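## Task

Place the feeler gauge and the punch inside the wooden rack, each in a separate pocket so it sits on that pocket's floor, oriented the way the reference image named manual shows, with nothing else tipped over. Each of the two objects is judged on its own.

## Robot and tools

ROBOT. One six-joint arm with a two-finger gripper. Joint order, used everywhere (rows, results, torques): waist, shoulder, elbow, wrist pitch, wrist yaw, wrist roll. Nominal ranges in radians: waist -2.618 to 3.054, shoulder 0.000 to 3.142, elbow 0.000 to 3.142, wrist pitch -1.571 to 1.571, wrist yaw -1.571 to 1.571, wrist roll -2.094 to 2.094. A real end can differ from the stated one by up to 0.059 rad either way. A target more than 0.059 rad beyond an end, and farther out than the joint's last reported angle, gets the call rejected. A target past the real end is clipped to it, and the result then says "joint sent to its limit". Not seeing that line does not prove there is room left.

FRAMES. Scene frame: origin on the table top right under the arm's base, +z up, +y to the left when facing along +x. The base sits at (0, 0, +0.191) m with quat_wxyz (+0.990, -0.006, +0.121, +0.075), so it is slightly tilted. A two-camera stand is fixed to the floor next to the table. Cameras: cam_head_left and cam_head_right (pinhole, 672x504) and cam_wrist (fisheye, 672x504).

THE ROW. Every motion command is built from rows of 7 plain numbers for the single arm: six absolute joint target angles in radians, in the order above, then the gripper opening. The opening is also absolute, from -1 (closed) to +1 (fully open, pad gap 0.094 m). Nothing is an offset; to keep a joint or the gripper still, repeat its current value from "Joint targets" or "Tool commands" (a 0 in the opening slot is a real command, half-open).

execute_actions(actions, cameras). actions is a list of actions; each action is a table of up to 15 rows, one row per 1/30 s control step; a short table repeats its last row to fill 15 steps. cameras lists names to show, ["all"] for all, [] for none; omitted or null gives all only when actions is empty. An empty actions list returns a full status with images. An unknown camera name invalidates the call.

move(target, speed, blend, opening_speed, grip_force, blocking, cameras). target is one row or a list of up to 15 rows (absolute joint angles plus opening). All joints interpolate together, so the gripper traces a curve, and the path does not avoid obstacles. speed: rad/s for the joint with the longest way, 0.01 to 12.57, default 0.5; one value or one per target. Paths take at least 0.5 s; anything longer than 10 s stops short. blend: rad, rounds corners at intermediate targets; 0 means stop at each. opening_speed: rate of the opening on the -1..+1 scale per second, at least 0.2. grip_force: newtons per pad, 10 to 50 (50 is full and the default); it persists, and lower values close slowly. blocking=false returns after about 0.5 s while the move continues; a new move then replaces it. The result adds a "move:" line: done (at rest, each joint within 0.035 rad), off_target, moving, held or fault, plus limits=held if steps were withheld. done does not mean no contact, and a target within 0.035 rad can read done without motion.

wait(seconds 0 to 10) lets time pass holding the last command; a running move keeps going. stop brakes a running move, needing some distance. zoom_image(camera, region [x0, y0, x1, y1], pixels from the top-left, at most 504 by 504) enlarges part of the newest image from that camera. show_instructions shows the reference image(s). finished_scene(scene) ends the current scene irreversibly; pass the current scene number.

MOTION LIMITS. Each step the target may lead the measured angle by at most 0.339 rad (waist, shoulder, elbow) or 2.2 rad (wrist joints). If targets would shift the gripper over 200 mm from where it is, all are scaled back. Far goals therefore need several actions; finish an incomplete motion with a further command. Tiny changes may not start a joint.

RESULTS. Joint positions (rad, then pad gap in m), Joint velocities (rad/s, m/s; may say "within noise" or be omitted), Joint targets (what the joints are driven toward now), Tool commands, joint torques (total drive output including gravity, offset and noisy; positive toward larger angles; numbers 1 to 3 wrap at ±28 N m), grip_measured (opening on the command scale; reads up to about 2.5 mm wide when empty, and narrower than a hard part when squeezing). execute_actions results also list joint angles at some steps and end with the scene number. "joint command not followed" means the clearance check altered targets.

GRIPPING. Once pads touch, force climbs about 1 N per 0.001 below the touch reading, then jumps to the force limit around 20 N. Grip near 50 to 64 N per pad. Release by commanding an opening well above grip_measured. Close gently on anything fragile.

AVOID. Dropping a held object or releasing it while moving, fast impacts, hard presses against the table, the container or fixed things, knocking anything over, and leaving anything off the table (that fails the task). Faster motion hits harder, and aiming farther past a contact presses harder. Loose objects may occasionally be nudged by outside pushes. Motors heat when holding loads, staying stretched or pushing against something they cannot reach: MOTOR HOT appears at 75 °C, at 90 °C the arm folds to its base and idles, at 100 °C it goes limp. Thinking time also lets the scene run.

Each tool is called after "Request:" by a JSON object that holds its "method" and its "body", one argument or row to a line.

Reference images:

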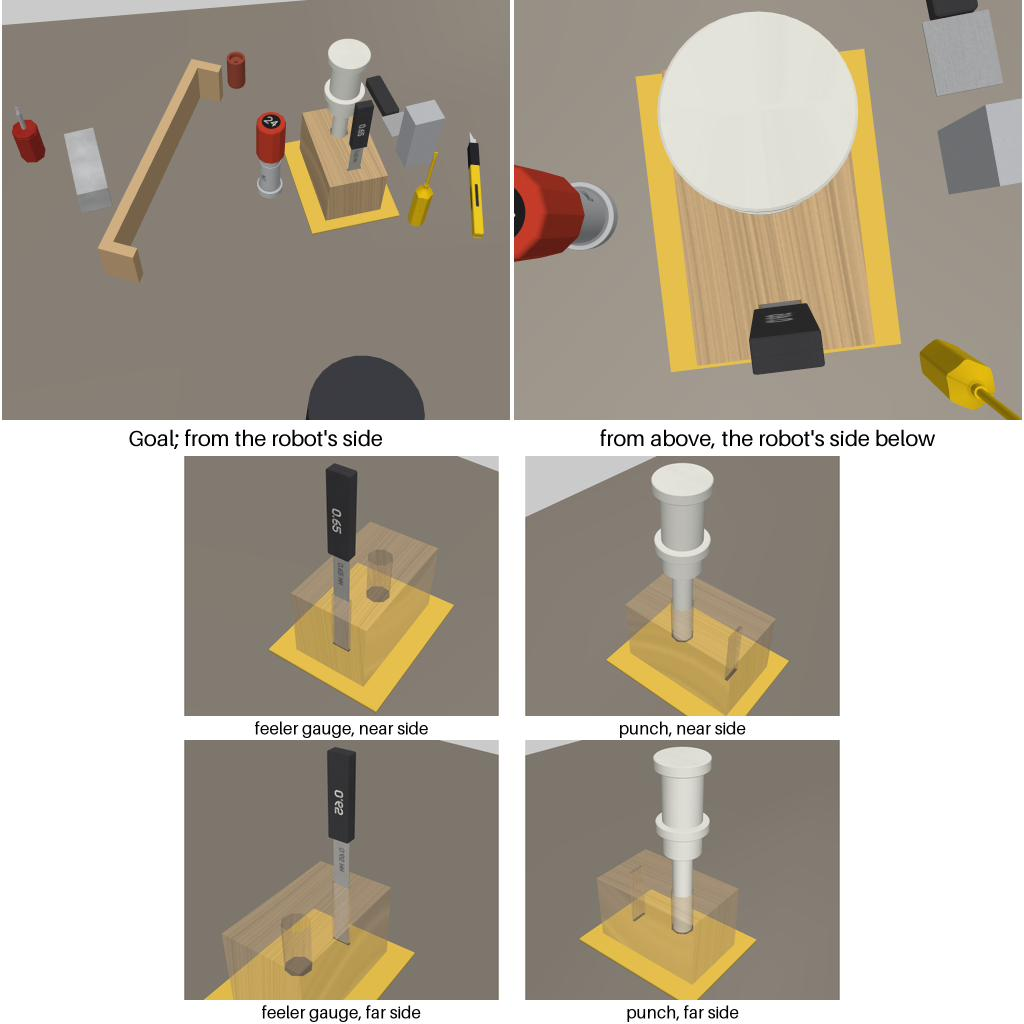

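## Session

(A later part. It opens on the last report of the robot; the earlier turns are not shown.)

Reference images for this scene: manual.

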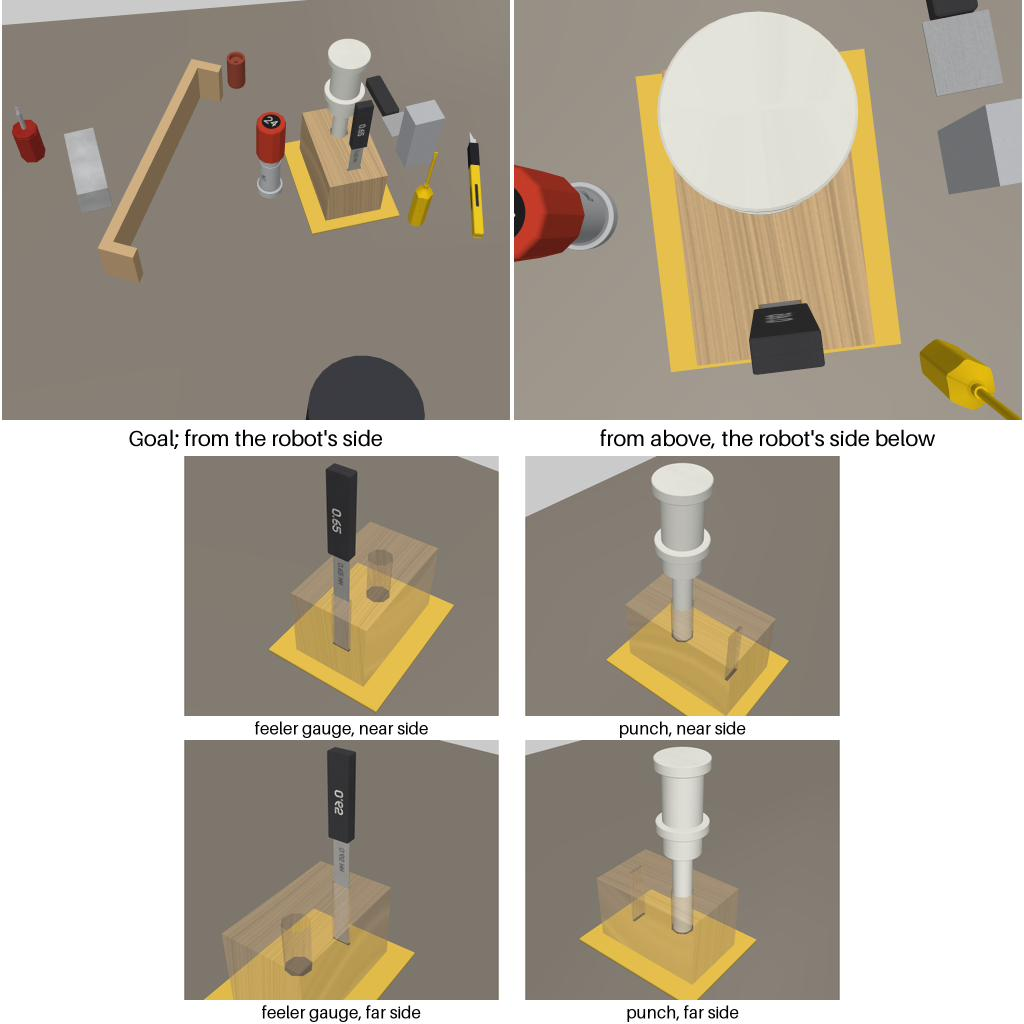

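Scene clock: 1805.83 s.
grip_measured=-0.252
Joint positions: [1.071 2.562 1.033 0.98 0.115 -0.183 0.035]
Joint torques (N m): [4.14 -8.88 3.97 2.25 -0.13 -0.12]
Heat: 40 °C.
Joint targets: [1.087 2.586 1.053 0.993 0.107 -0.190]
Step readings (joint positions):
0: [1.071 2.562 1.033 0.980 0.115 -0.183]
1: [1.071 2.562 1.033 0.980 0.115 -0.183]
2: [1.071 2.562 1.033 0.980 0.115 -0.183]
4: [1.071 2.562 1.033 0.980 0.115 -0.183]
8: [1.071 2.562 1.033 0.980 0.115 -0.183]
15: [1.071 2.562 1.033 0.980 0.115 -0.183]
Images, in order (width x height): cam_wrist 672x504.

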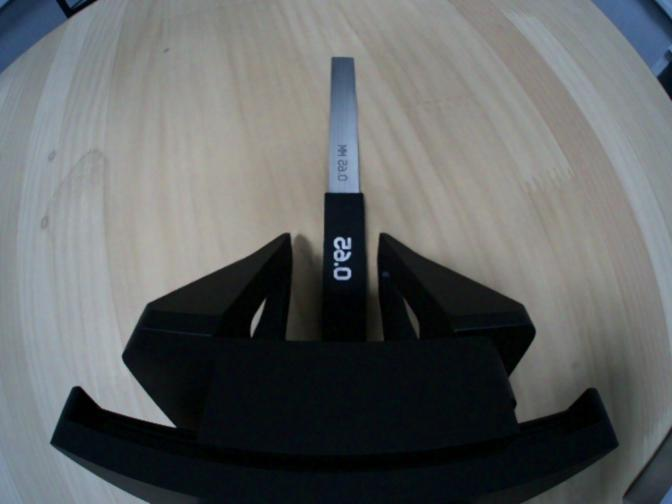

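Request:
{"method": "move", "body": {
  "target": [-0.221, 1.94, 1.42, -1.431, 0.228, -0.384, -0.95],
  "speed": 0.1,
  "cameras": ["all"]
}}

Request:
{"method": "zoom_image", "body": {
  "camera": "cam_head_right",
  "region": [360, 220, 420, 265]
}}

Request:
{"method": "zoom_image", "body": {
  "camera": "cam_head_left",
  "region": [360, 215, 420, 260]
}}

Request:
{"method": "zoom_image", "body": {
  "camera": "cam_wrist",
  "region": [280, 0, 420, 105]
}}

Scene clock: 2567.53 s.
grip_measured=-0.662
Joint positions: [-0.229 1.923 1.437 -1.444 0.232 -0.392 0.016]
Joint torques (N m): [0.18 -8.36 3.02 -0.63 0.1 0.05]
Heat: 42 °C.
Joint targets: [-0.221 1.940 1.420 -1.431 0.228 -0.384]
move: done

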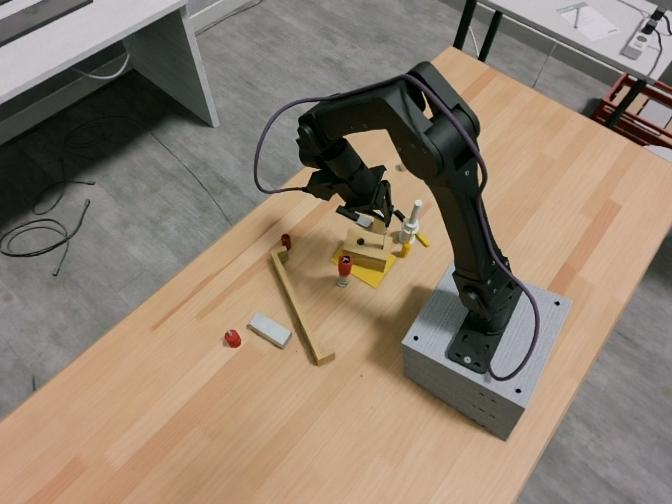

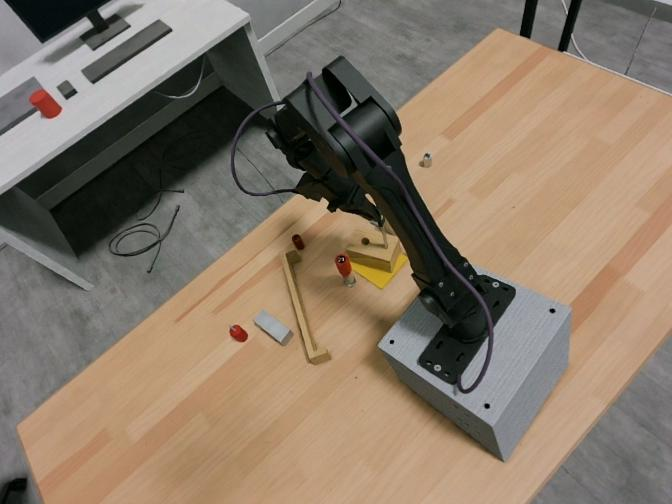

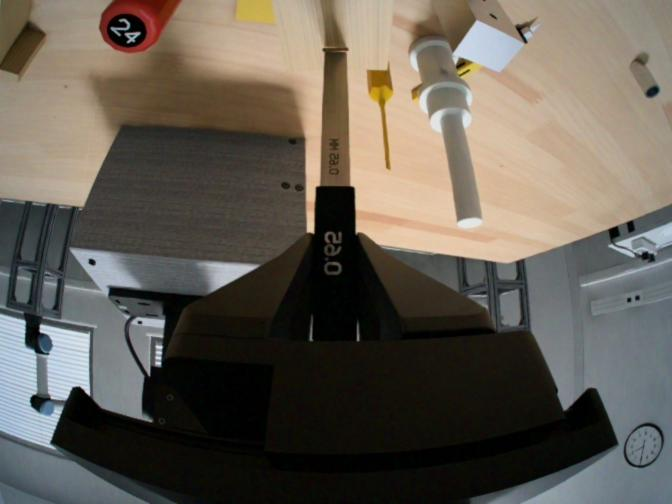

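Scaled by 8.400 from the camera's 672x504 image, which has a finer 960x720 frame.

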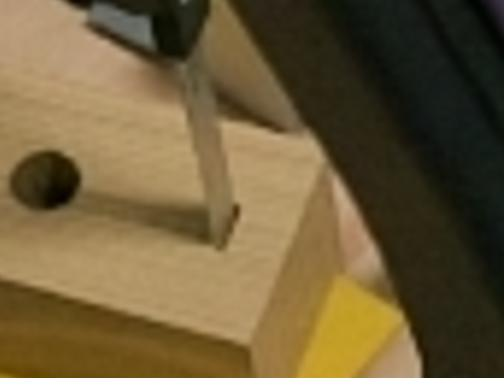

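Scaled by 8.400 from the camera's 672x504 image, which has a finer 960x720 frame.

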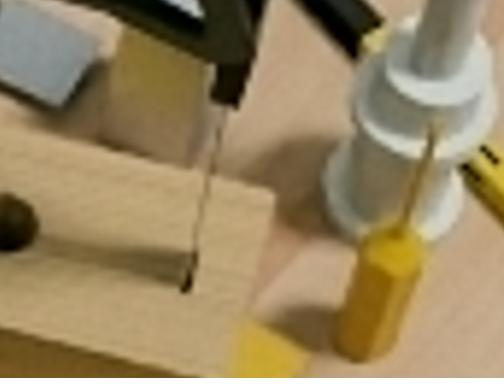

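Scaled by 3.600 from the camera's 672x504 image, which has a finer 960x720 frame.

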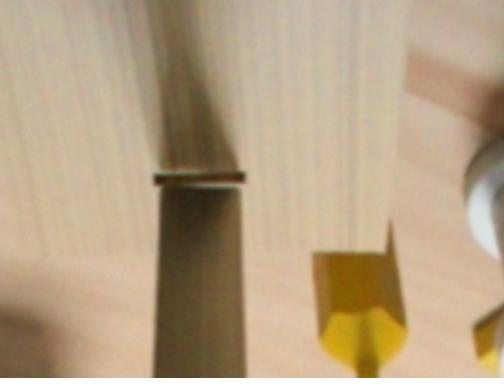

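Request:
{"method": "move", "body": {
  "target": [-0.221, 1.945, 1.408, -1.415, 0.228, -0.384, -0.95],
  "speed": 0.1,
  "cameras": ["all"]
}}

Request:
{"method": "zoom_image", "body": {
  "camera": "cam_head_right",
  "region": [360, 220, 420, 265]
}}

Request:
{"method": "zoom_image", "body": {
  "camera": "cam_head_left",
  "region": [360, 215, 420, 260]
}}

Request:
{"method": "zoom_image", "body": {
  "camera": "cam_wrist",
  "region": [300, 20, 370, 72]
}}

Scene clock: 2639.00 s.
grip_measured=-0.662
Joint positions: [-0.229 1.923 1.426 -1.428 0.232 -0.392 0.016]
Joint torques (N m): [0.16 -7.98 2.92 -0.64 0.11 0.04]
Heat: 41 °C.
Joint targets: [-0.221 1.945 1.408 -1.415 0.228 -0.384]
move: done

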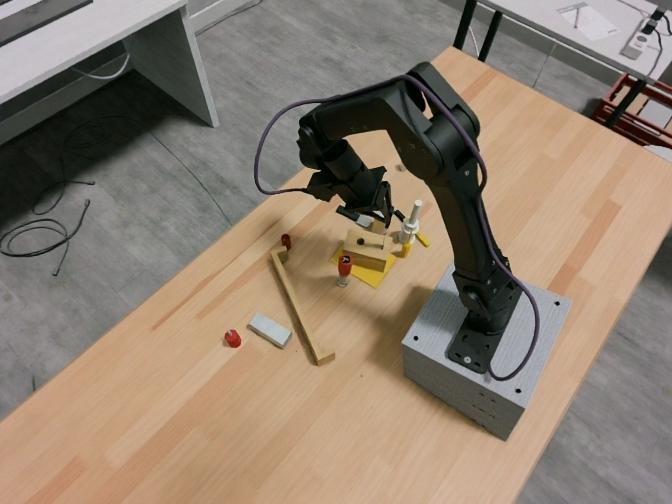

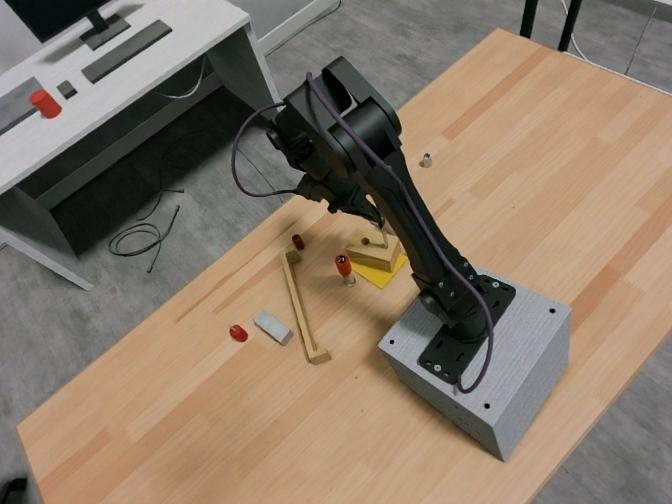

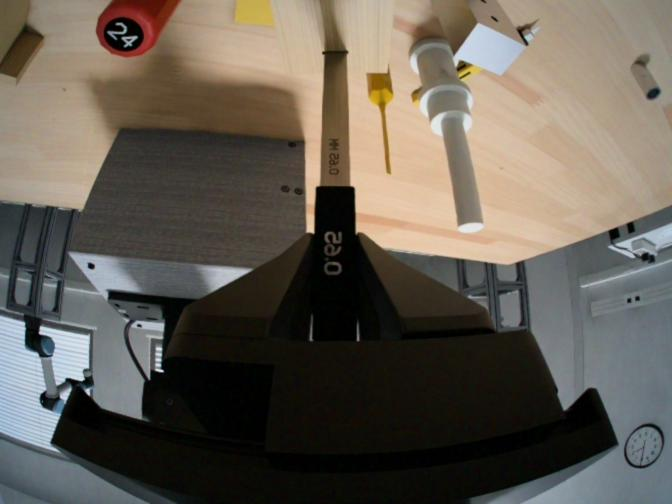

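Scaled by 8.400 from the camera's 672x504 image, which has a finer 960x720 frame.

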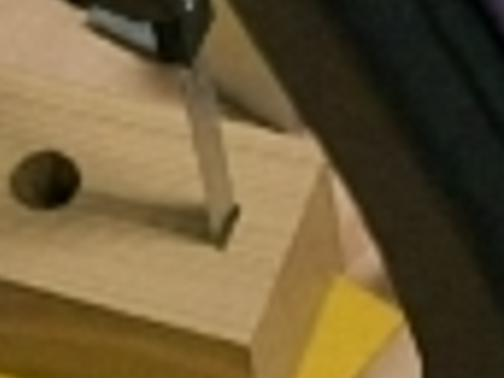

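Scaled by 8.400 from the camera's 672x504 image, which has a finer 960x720 frame.

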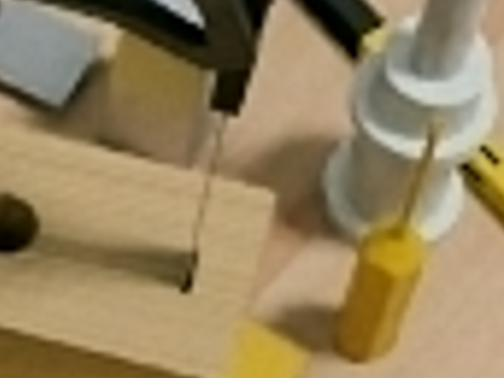

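Scaled by 7.200 from the camera's 672x504 image, which has a finer 960x720 frame.

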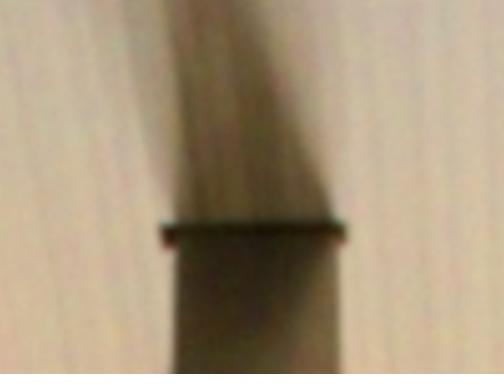

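Request:
{"method": "move", "body": {
  "target": [-0.221, 1.956, 1.401, -1.397, 0.228, -0.384, -0.95],
  "speed": 0.08,
  "cameras": ["all"]
}}

Request:
{"method": "zoom_image", "body": {
  "camera": "cam_head_right",
  "region": [360, 220, 420, 265]
}}

Request:
{"method": "zoom_image", "body": {
  "camera": "cam_head_left",
  "region": [360, 215, 420, 260]
}}

Request:
{"method": "zoom_image", "body": {
  "camera": "cam_wrist",
  "region": [300, 20, 370, 72]
}}

Scene clock: 2658.33 s.
grip_measured=-0.662
Joint positions: [-0.229 1.934 1.418 -1.41 0.232 -0.392 0.016]
Joint torques (N m): [0.16 -8.02 2.89 -0.65 0.1 0.05]
Heat: 40 °C.
Joint targets: [-0.221 1.956 1.401 -1.397 0.228 -0.384]
move: done

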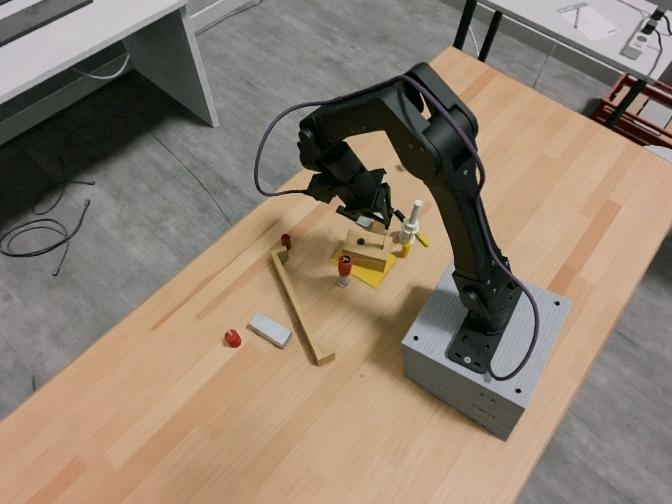

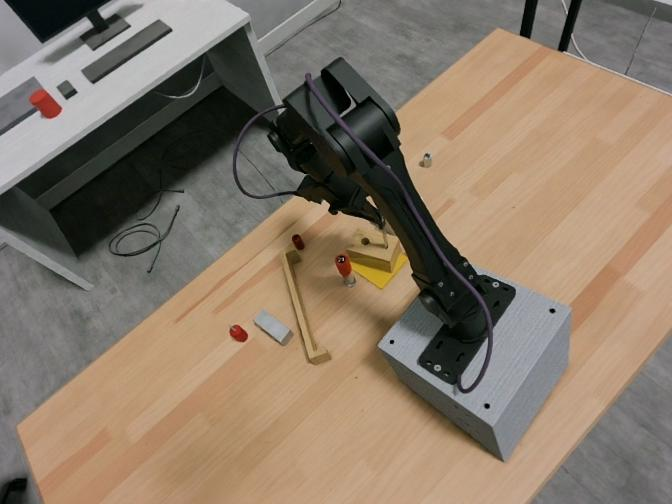

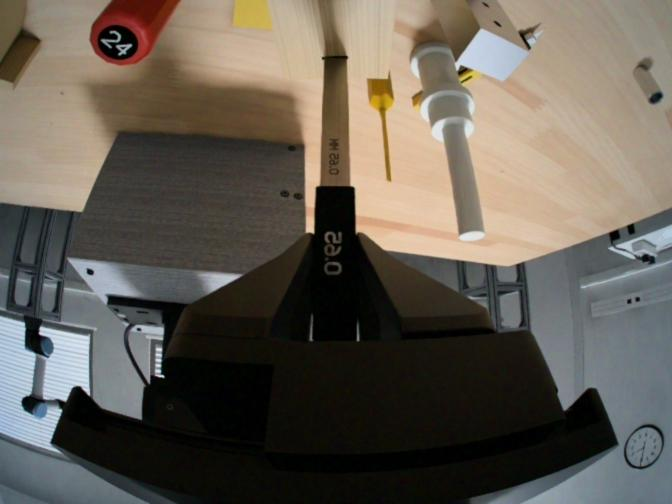

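Scaled by 8.400 from the camera's 672x504 image, which has a finer 960x720 frame.

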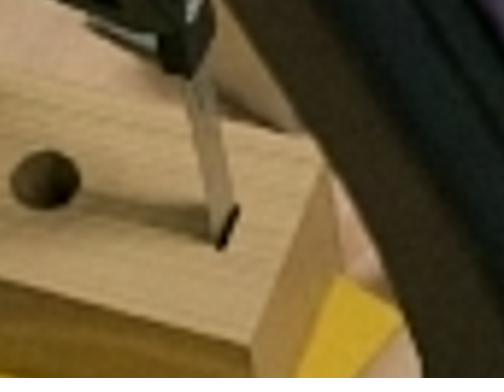

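Scaled by 8.400 from the camera's 672x504 image, which has a finer 960x720 frame.

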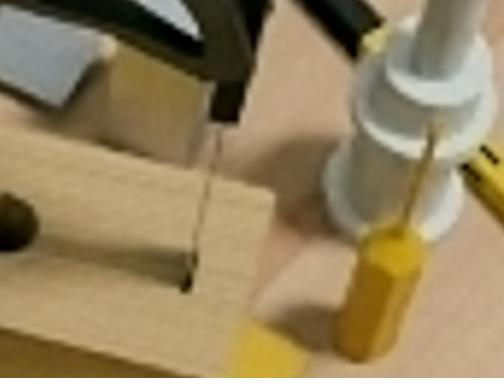

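Scaled by 7.200 from the camera's 672x504 image, which has a finer 960x720 frame.

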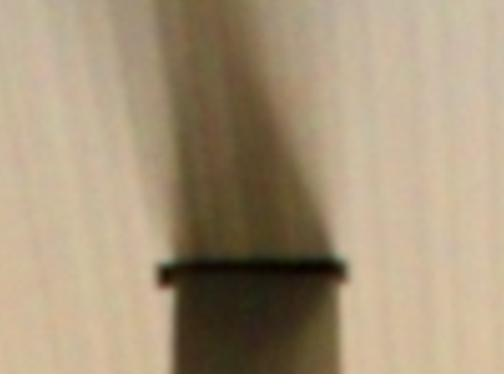

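Request:
{"method": "move", "body": {
  "target": [-0.219, 1.982, 1.384, -1.354, 0.228, -0.384, -0.95],
  "speed": 0.06,
  "cameras": ["all"]
}}

Request:
{"method": "zoom_image", "body": {
  "camera": "cam_head_right",
  "region": [360, 220, 420, 265]
}}

Request:
{"method": "zoom_image", "body": {
  "camera": "cam_wrist",
  "region": [300, 20, 370, 72]
}}

Scene clock: 2679.10 s.
grip_measured=-0.662
Joint positions: [-0.229 1.962 1.401 -1.366 0.232 -0.392 0.016]
Joint torques (N m): [0.31 -8.25 2.78 -0.65 0.11 0.05]
Heat: 40 °C.
Joint targets: [-0.219 1.982 1.384 -1.354 0.228 -0.384]
move: done

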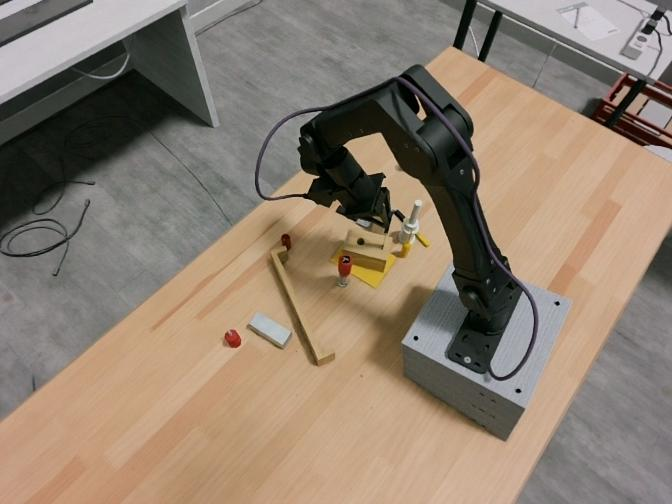

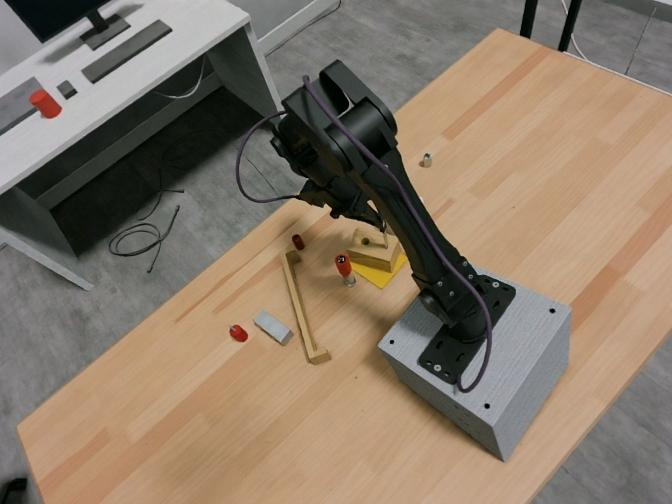

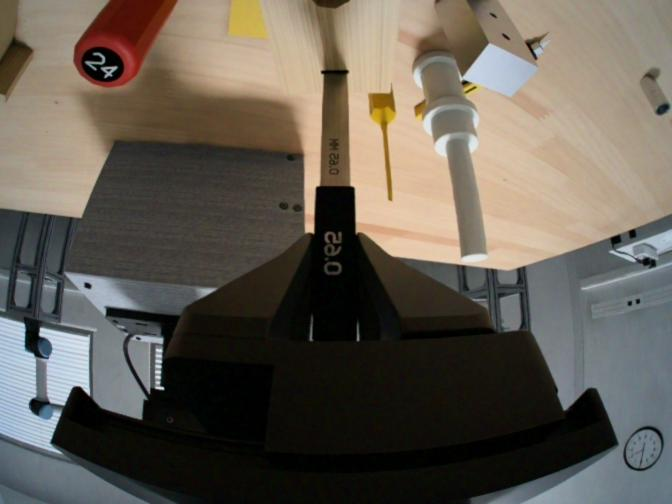

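Scaled by 8.400 from the camera's 672x504 image, which has a finer 960x720 frame.

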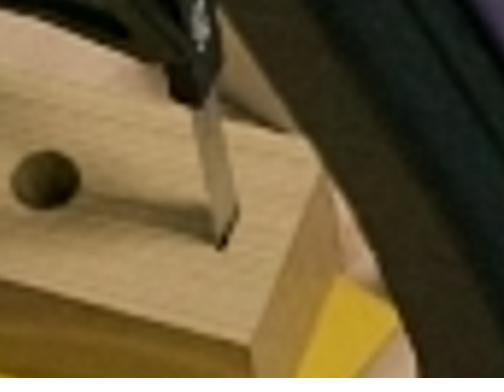

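Scaled by 7.200 from the camera's 672x504 image, which has a finer 960x720 frame.

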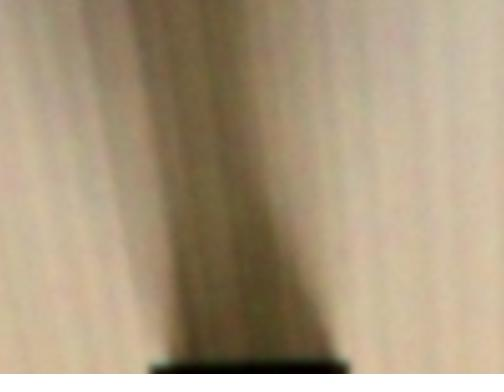

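Request:
{"method": "move", "body": {
  "target": [
    [-0.213, 2.008, 1.372, -1.317, 0.228, -0.384, -0.95],
    [-0.213, 2.024, 1.363, -1.291, 0.228, -0.384, -0.95]
  ],
  "speed": 0.06,
  "blend": [0.01, 0],
  "cameras": ["all"]
}}

Request:
{"method": "zoom_image", "body": {
  "camera": "cam_head_right",
  "region": [360, 220, 420, 265]
}}

Request:
{"method": "zoom_image", "body": {
  "camera": "cam_wrist",
  "region": [280, 50, 400, 140]
}}

Scene clock: 2688.70 s.
grip_measured=-0.662
Joint positions: [-0.221 2.003 1.379 -1.304 0.231 -0.392 0.016]
Joint torques (N m): [0.21 -8.32 2.65 -0.63 0.1 0.04]
Heat: 40 °C.
Joint targets: [-0.213 2.024 1.363 -1.291 0.228 -0.384]
move: done

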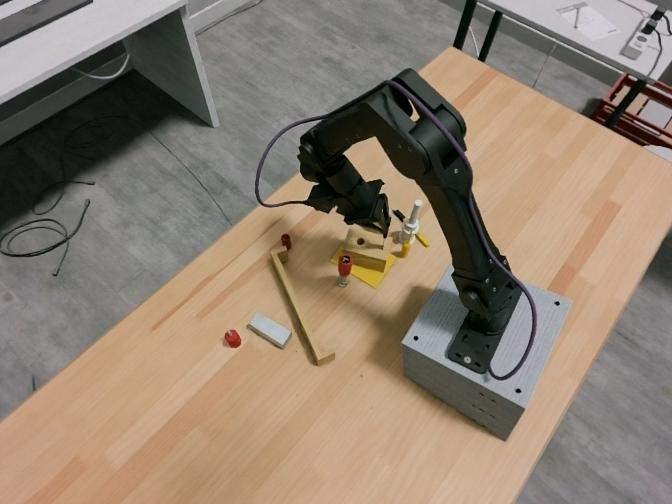

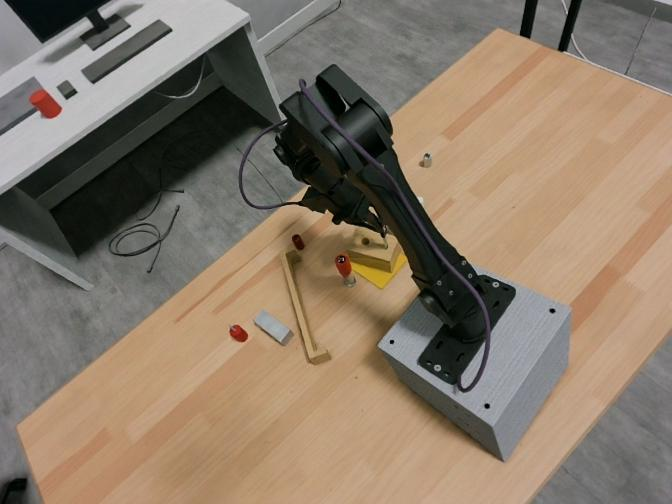

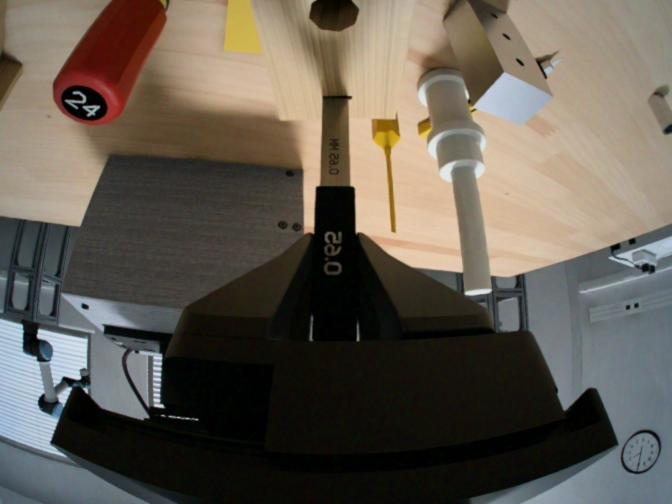

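Scaled by 8.400 from the camera's 672x504 image, which has a finer 960x720 frame.

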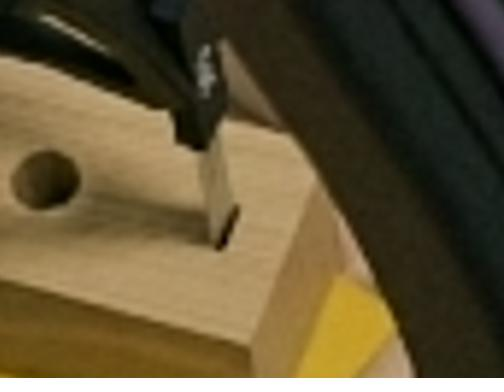

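Scaled by 4.200 from the camera's 672x504 image, which has a finer 960x720 frame.

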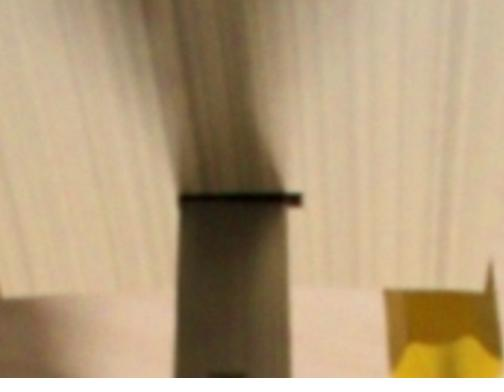

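Request:
{"method": "move", "body": {
  "target": [
    [-0.232, 2.026, 1.362, -1.288, 0.228, -0.384, -0.95],
    [-0.232, 2.037, 1.357, -1.272, 0.228, -0.384, -0.95]
  ],
  "speed": 0.05,
  "cameras": ["cam_wrist"]
}}

Request:
{"method": "zoom_image", "body": {
  "camera": "cam_wrist",
  "region": [280, 50, 400, 140]
}}

Scene clock: 2708.13 s.
grip_measured=-0.662
Joint positions: [-0.221 2.017 1.379 -1.29 0.231 -0.392 0.016]
Joint torques (N m): [-1.46 -8.39 2.14 -0.57 0.1 0.04]
Heat: 39 °C.
Joint targets: [-0.232 2.037 1.357 -1.272 0.228 -0.384]
move: done
Images, in order (width x height): cam_wrist 672x504.

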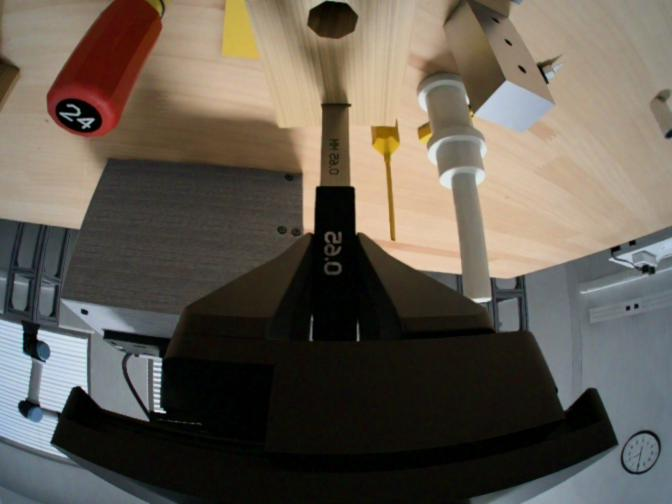

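Scaled by 4.200 from the camera's 672x504 image, which has a finer 960x720 frame.

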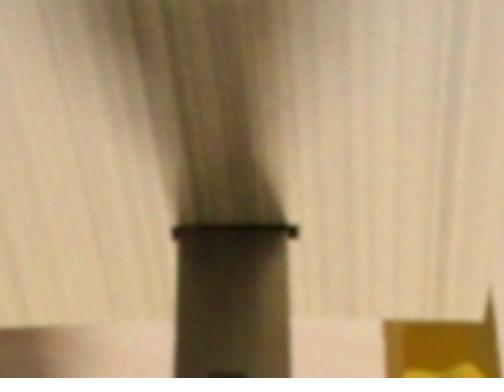

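Request:
{"method": "move", "body": {
  "target": [-0.232, 2.045, 1.35, -1.257, 0.228, -0.384, -0.95],
  "speed": 0.05,
  "cameras": ["cam_wrist"]
}}

Request:
{"method": "zoom_image", "body": {
  "camera": "cam_wrist",
  "region": [280, 50, 400, 140]
}}

Scene clock: 2726.57 s.
grip_measured=-0.662
Joint positions: [-0.221 2.024 1.366 -1.27 0.231 -0.392 0.016]
Joint torques (N m): [-1.47 -8.31 2.51 -0.62 0.1 0.04]
Heat: 40 °C.
Joint targets: [-0.232 2.045 1.350 -1.257 0.228 -0.384]
move: done
Images, in order (width x height): cam_wrist 672x504.

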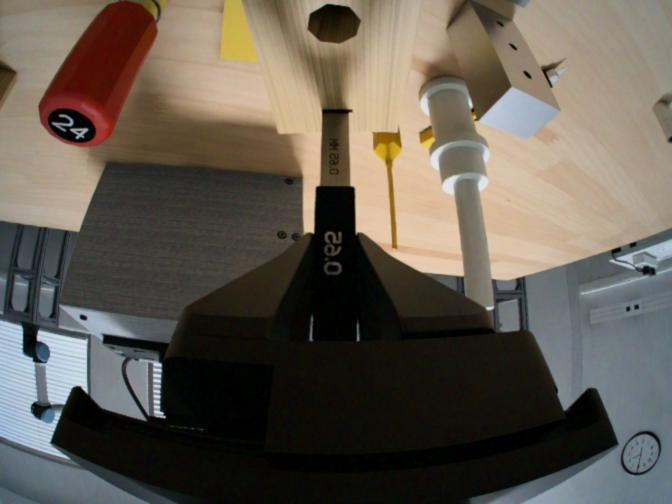

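Scaled by 4.200 from the camera's 672x504 image, which has a finer 960x720 frame.

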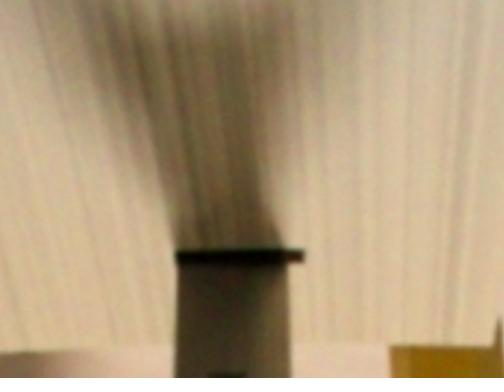

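Request:
{"method": "move", "body": {
  "target": [-0.237, 2.056, 1.345, -1.241, 0.228, -0.384, -0.95],
  "speed": 0.05,
  "cameras": ["cam_wrist"]
}}

Request:
{"method": "zoom_image", "body": {
  "camera": "cam_wrist",
  "region": [280, 50, 400, 140]
}}

Scene clock: 2734.53 s.
grip_measured=-0.662
Joint positions: [-0.227 2.035 1.366 -1.256 0.23 -0.392 0.016]
Joint torques (N m): [-1.47 -8.34 2.09 -0.59 0.12 0.04]
Heat: 40 °C.
Joint targets: [-0.237 2.056 1.345 -1.241 0.228 -0.384]
move: done
Images, in order (width x height): cam_wrist 672x504.

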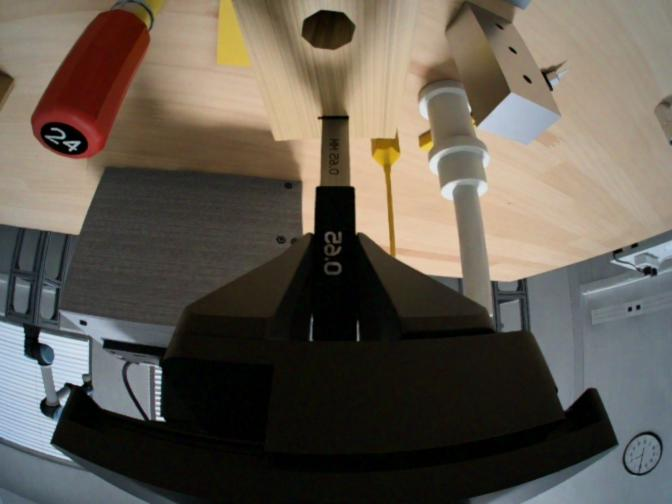

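Scaled by 4.200 from the camera's 672x504 image, which has a finer 960x720 frame.

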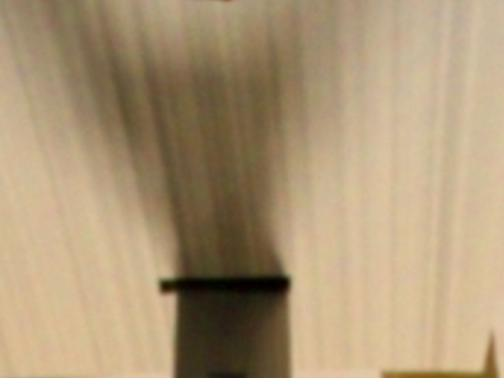

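Request:
{"method": "move", "body": {
  "target": [-0.2155, 2.066, 1.341, -1.226, 0.228, -0.384, -0.95],
  "speed": 0.05,
  "cameras": ["cam_wrist"]
}}

Request:
{"method": "zoom_image", "body": {
  "camera": "cam_wrist",
  "region": [280, 50, 400, 140]
}}

Scene clock: 2744.40 s.
grip_measured=-0.662
Joint positions: [-0.224 2.037 1.361 -1.249 0.231 -0.39 0.016]
Joint torques (N m): [0.21 -7.79 2.22 -0.52 0.11 0.03]
Heat: 40 °C.
Joint targets: [-0.215 2.066 1.341 -1.226 0.228 -0.384]
move: done
Images, in order (width x height): cam_wrist 672x504.

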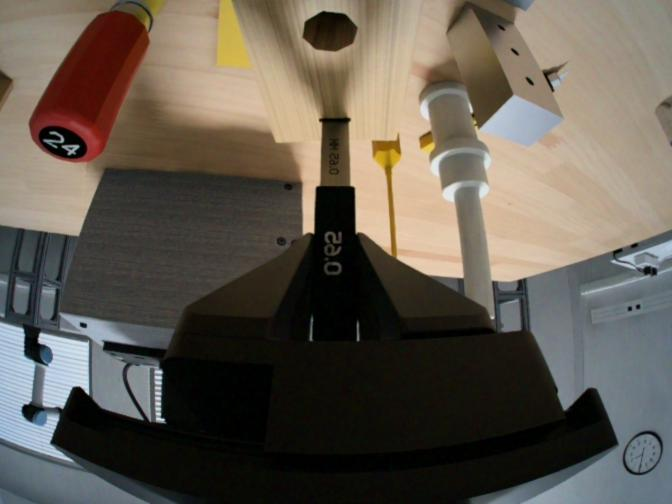

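Scaled by 4.200 from the camera's 672x504 image, which has a finer 960x720 frame.

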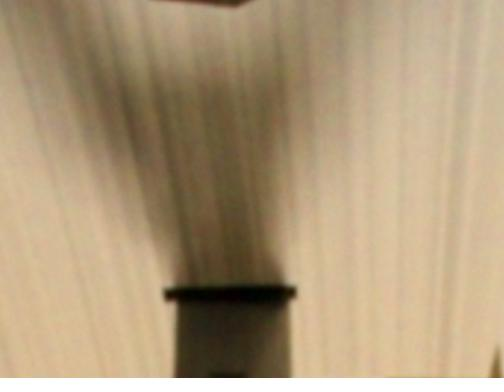

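Request:
{"method": "move", "body": {
  "target": [-0.2155, 2.076, 1.338, -1.216, 0.228, -0.384, -0.95],
  "speed": 0.05,
  "cameras": ["all"]
}}

Request:
{"method": "zoom_image", "body": {
  "camera": "cam_head_right",
  "region": [340, 215, 415, 300]
}}

Request:
{"method": "zoom_image", "body": {
  "camera": "cam_head_left",
  "region": [330, 215, 425, 300]
}}

Scene clock: 2756.50 s.
grip_measured=-0.662
Joint positions: [-0.224 2.04 1.361 -1.249 0.231 -0.39 0.016]
Joint torques (N m): [0.18 -7.32 1.95 -0.42 0.11 0.03]
Heat: 39 °C.
Joint targets: [-0.215 2.076 1.338 -1.216 0.228 -0.384]
move: off_target; the shoulder is farthest, 0.036 rad from its target

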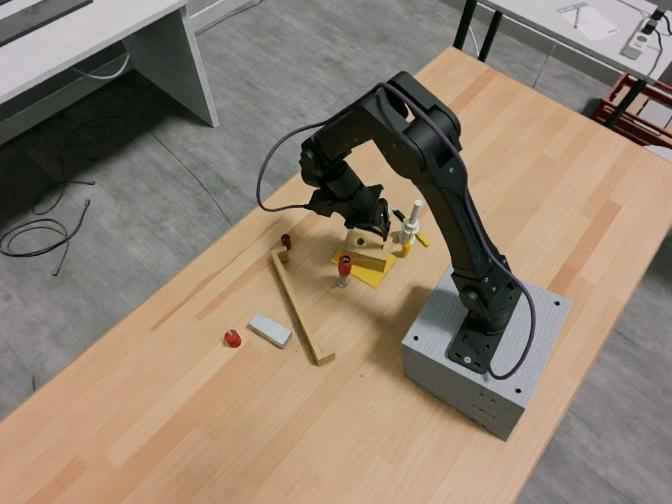

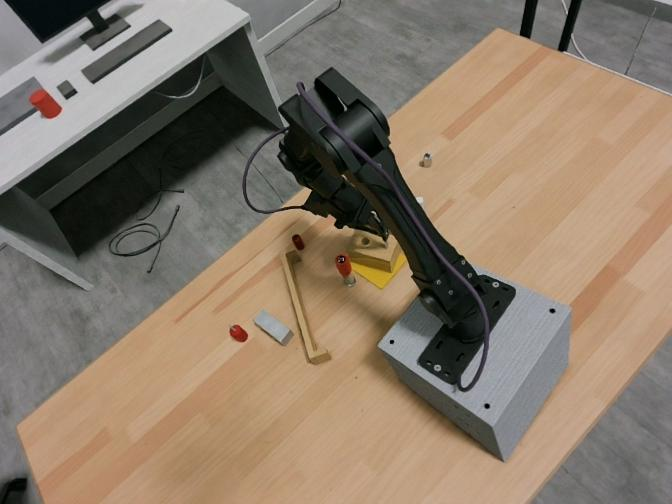

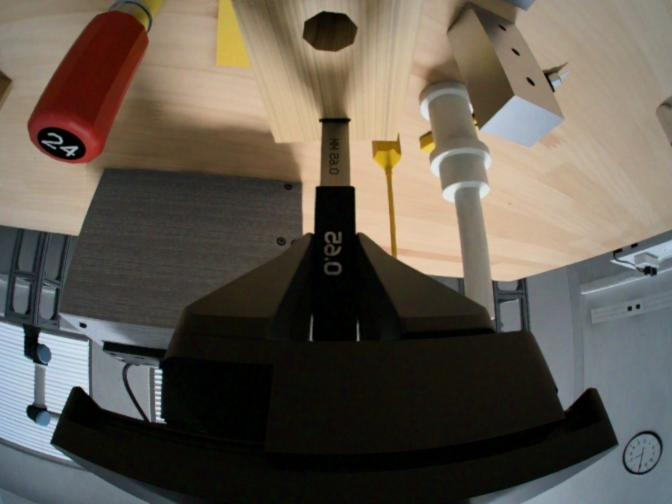

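Scaled by 5.929 from the camera's 672x504 image, which has a finer 960x720 frame.

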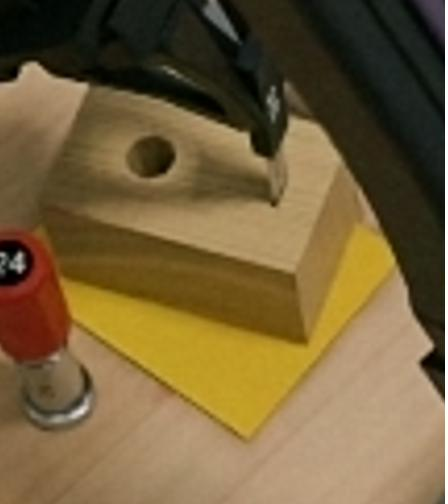

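Scaled by 5.305 from the camera's 672x504 image, which has a finer 960x720 frame.

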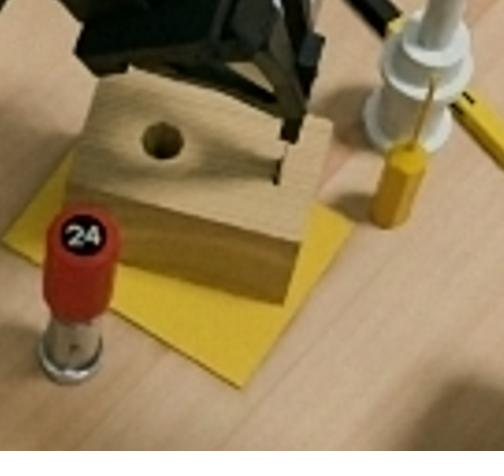

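Request:
{"method": "move", "body": {
  "target": [
    [-0.2155, 2.06, 1.343, -1.236, 0.228, -0.384, -0.95],
    [-0.2155, 2.06, 1.343, -1.236, 0.228, -0.384, -0.7],
    [-0.2155, 2.06, 1.343, -1.236, 0.228, -0.384, -0.6],
    [-0.2155, 2.06, 1.343, -1.236, 0.228, -0.384, -0.2]
  ],
  "speed": 0.05,
  "opening_speed": 0.5,
  "cameras": ["all"]
}}

Request:
{"method": "zoom_image", "body": {
  "camera": "cam_head_right",
  "region": [340, 215, 415, 300]
}}

Request:
{"method": "zoom_image", "body": {
  "camera": "cam_head_left",
  "region": [330, 215, 425, 300]
}}

Scene clock: 2773.83 s.
grip_measured=-0.202
Joint positions: [-0.224 2.041 1.361 -1.248 0.232 -0.39 0.037]
Joint torques (N m): [0.2 -8.51 2.3 -0.64 0.1 0.03]
Heat: 39 °C.
Joint targets: [-0.215 2.060 1.343 -1.236 0.228 -0.384]
move: done

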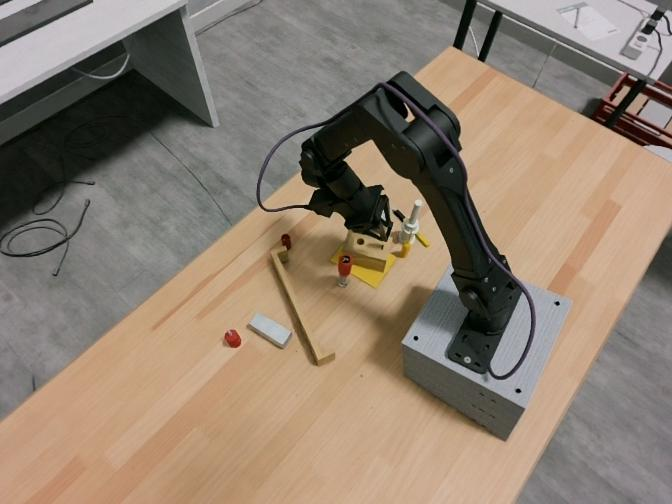

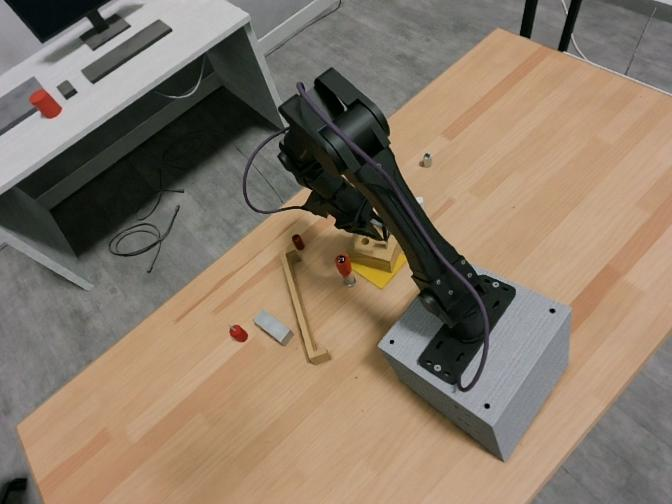

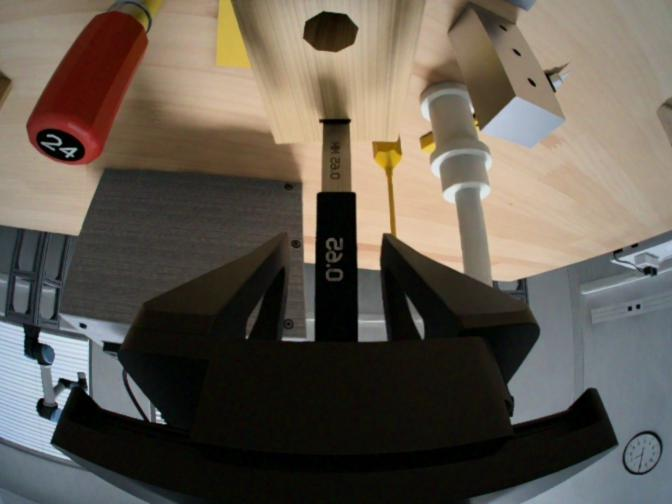

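Scaled by 5.929 from the camera's 672x504 image, which has a finer 960x720 frame.

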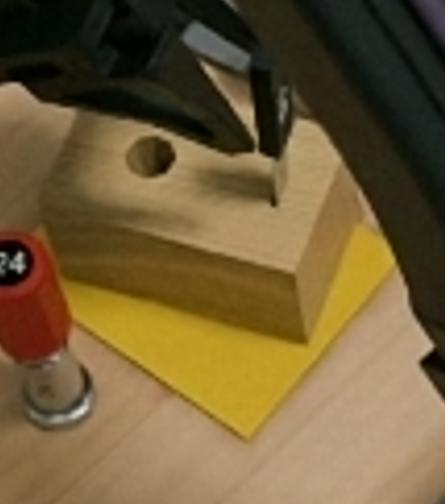

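Scaled by 5.305 from the camera's 672x504 image, which has a finer 960x720 frame.

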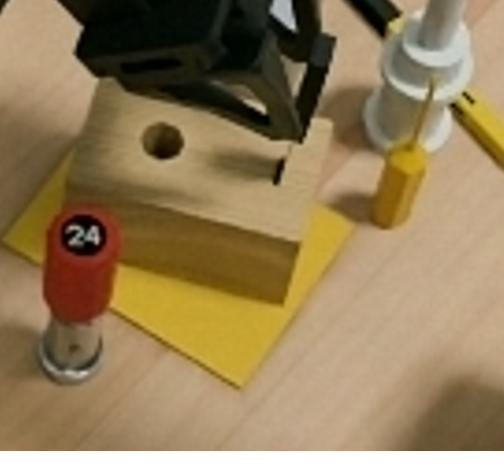

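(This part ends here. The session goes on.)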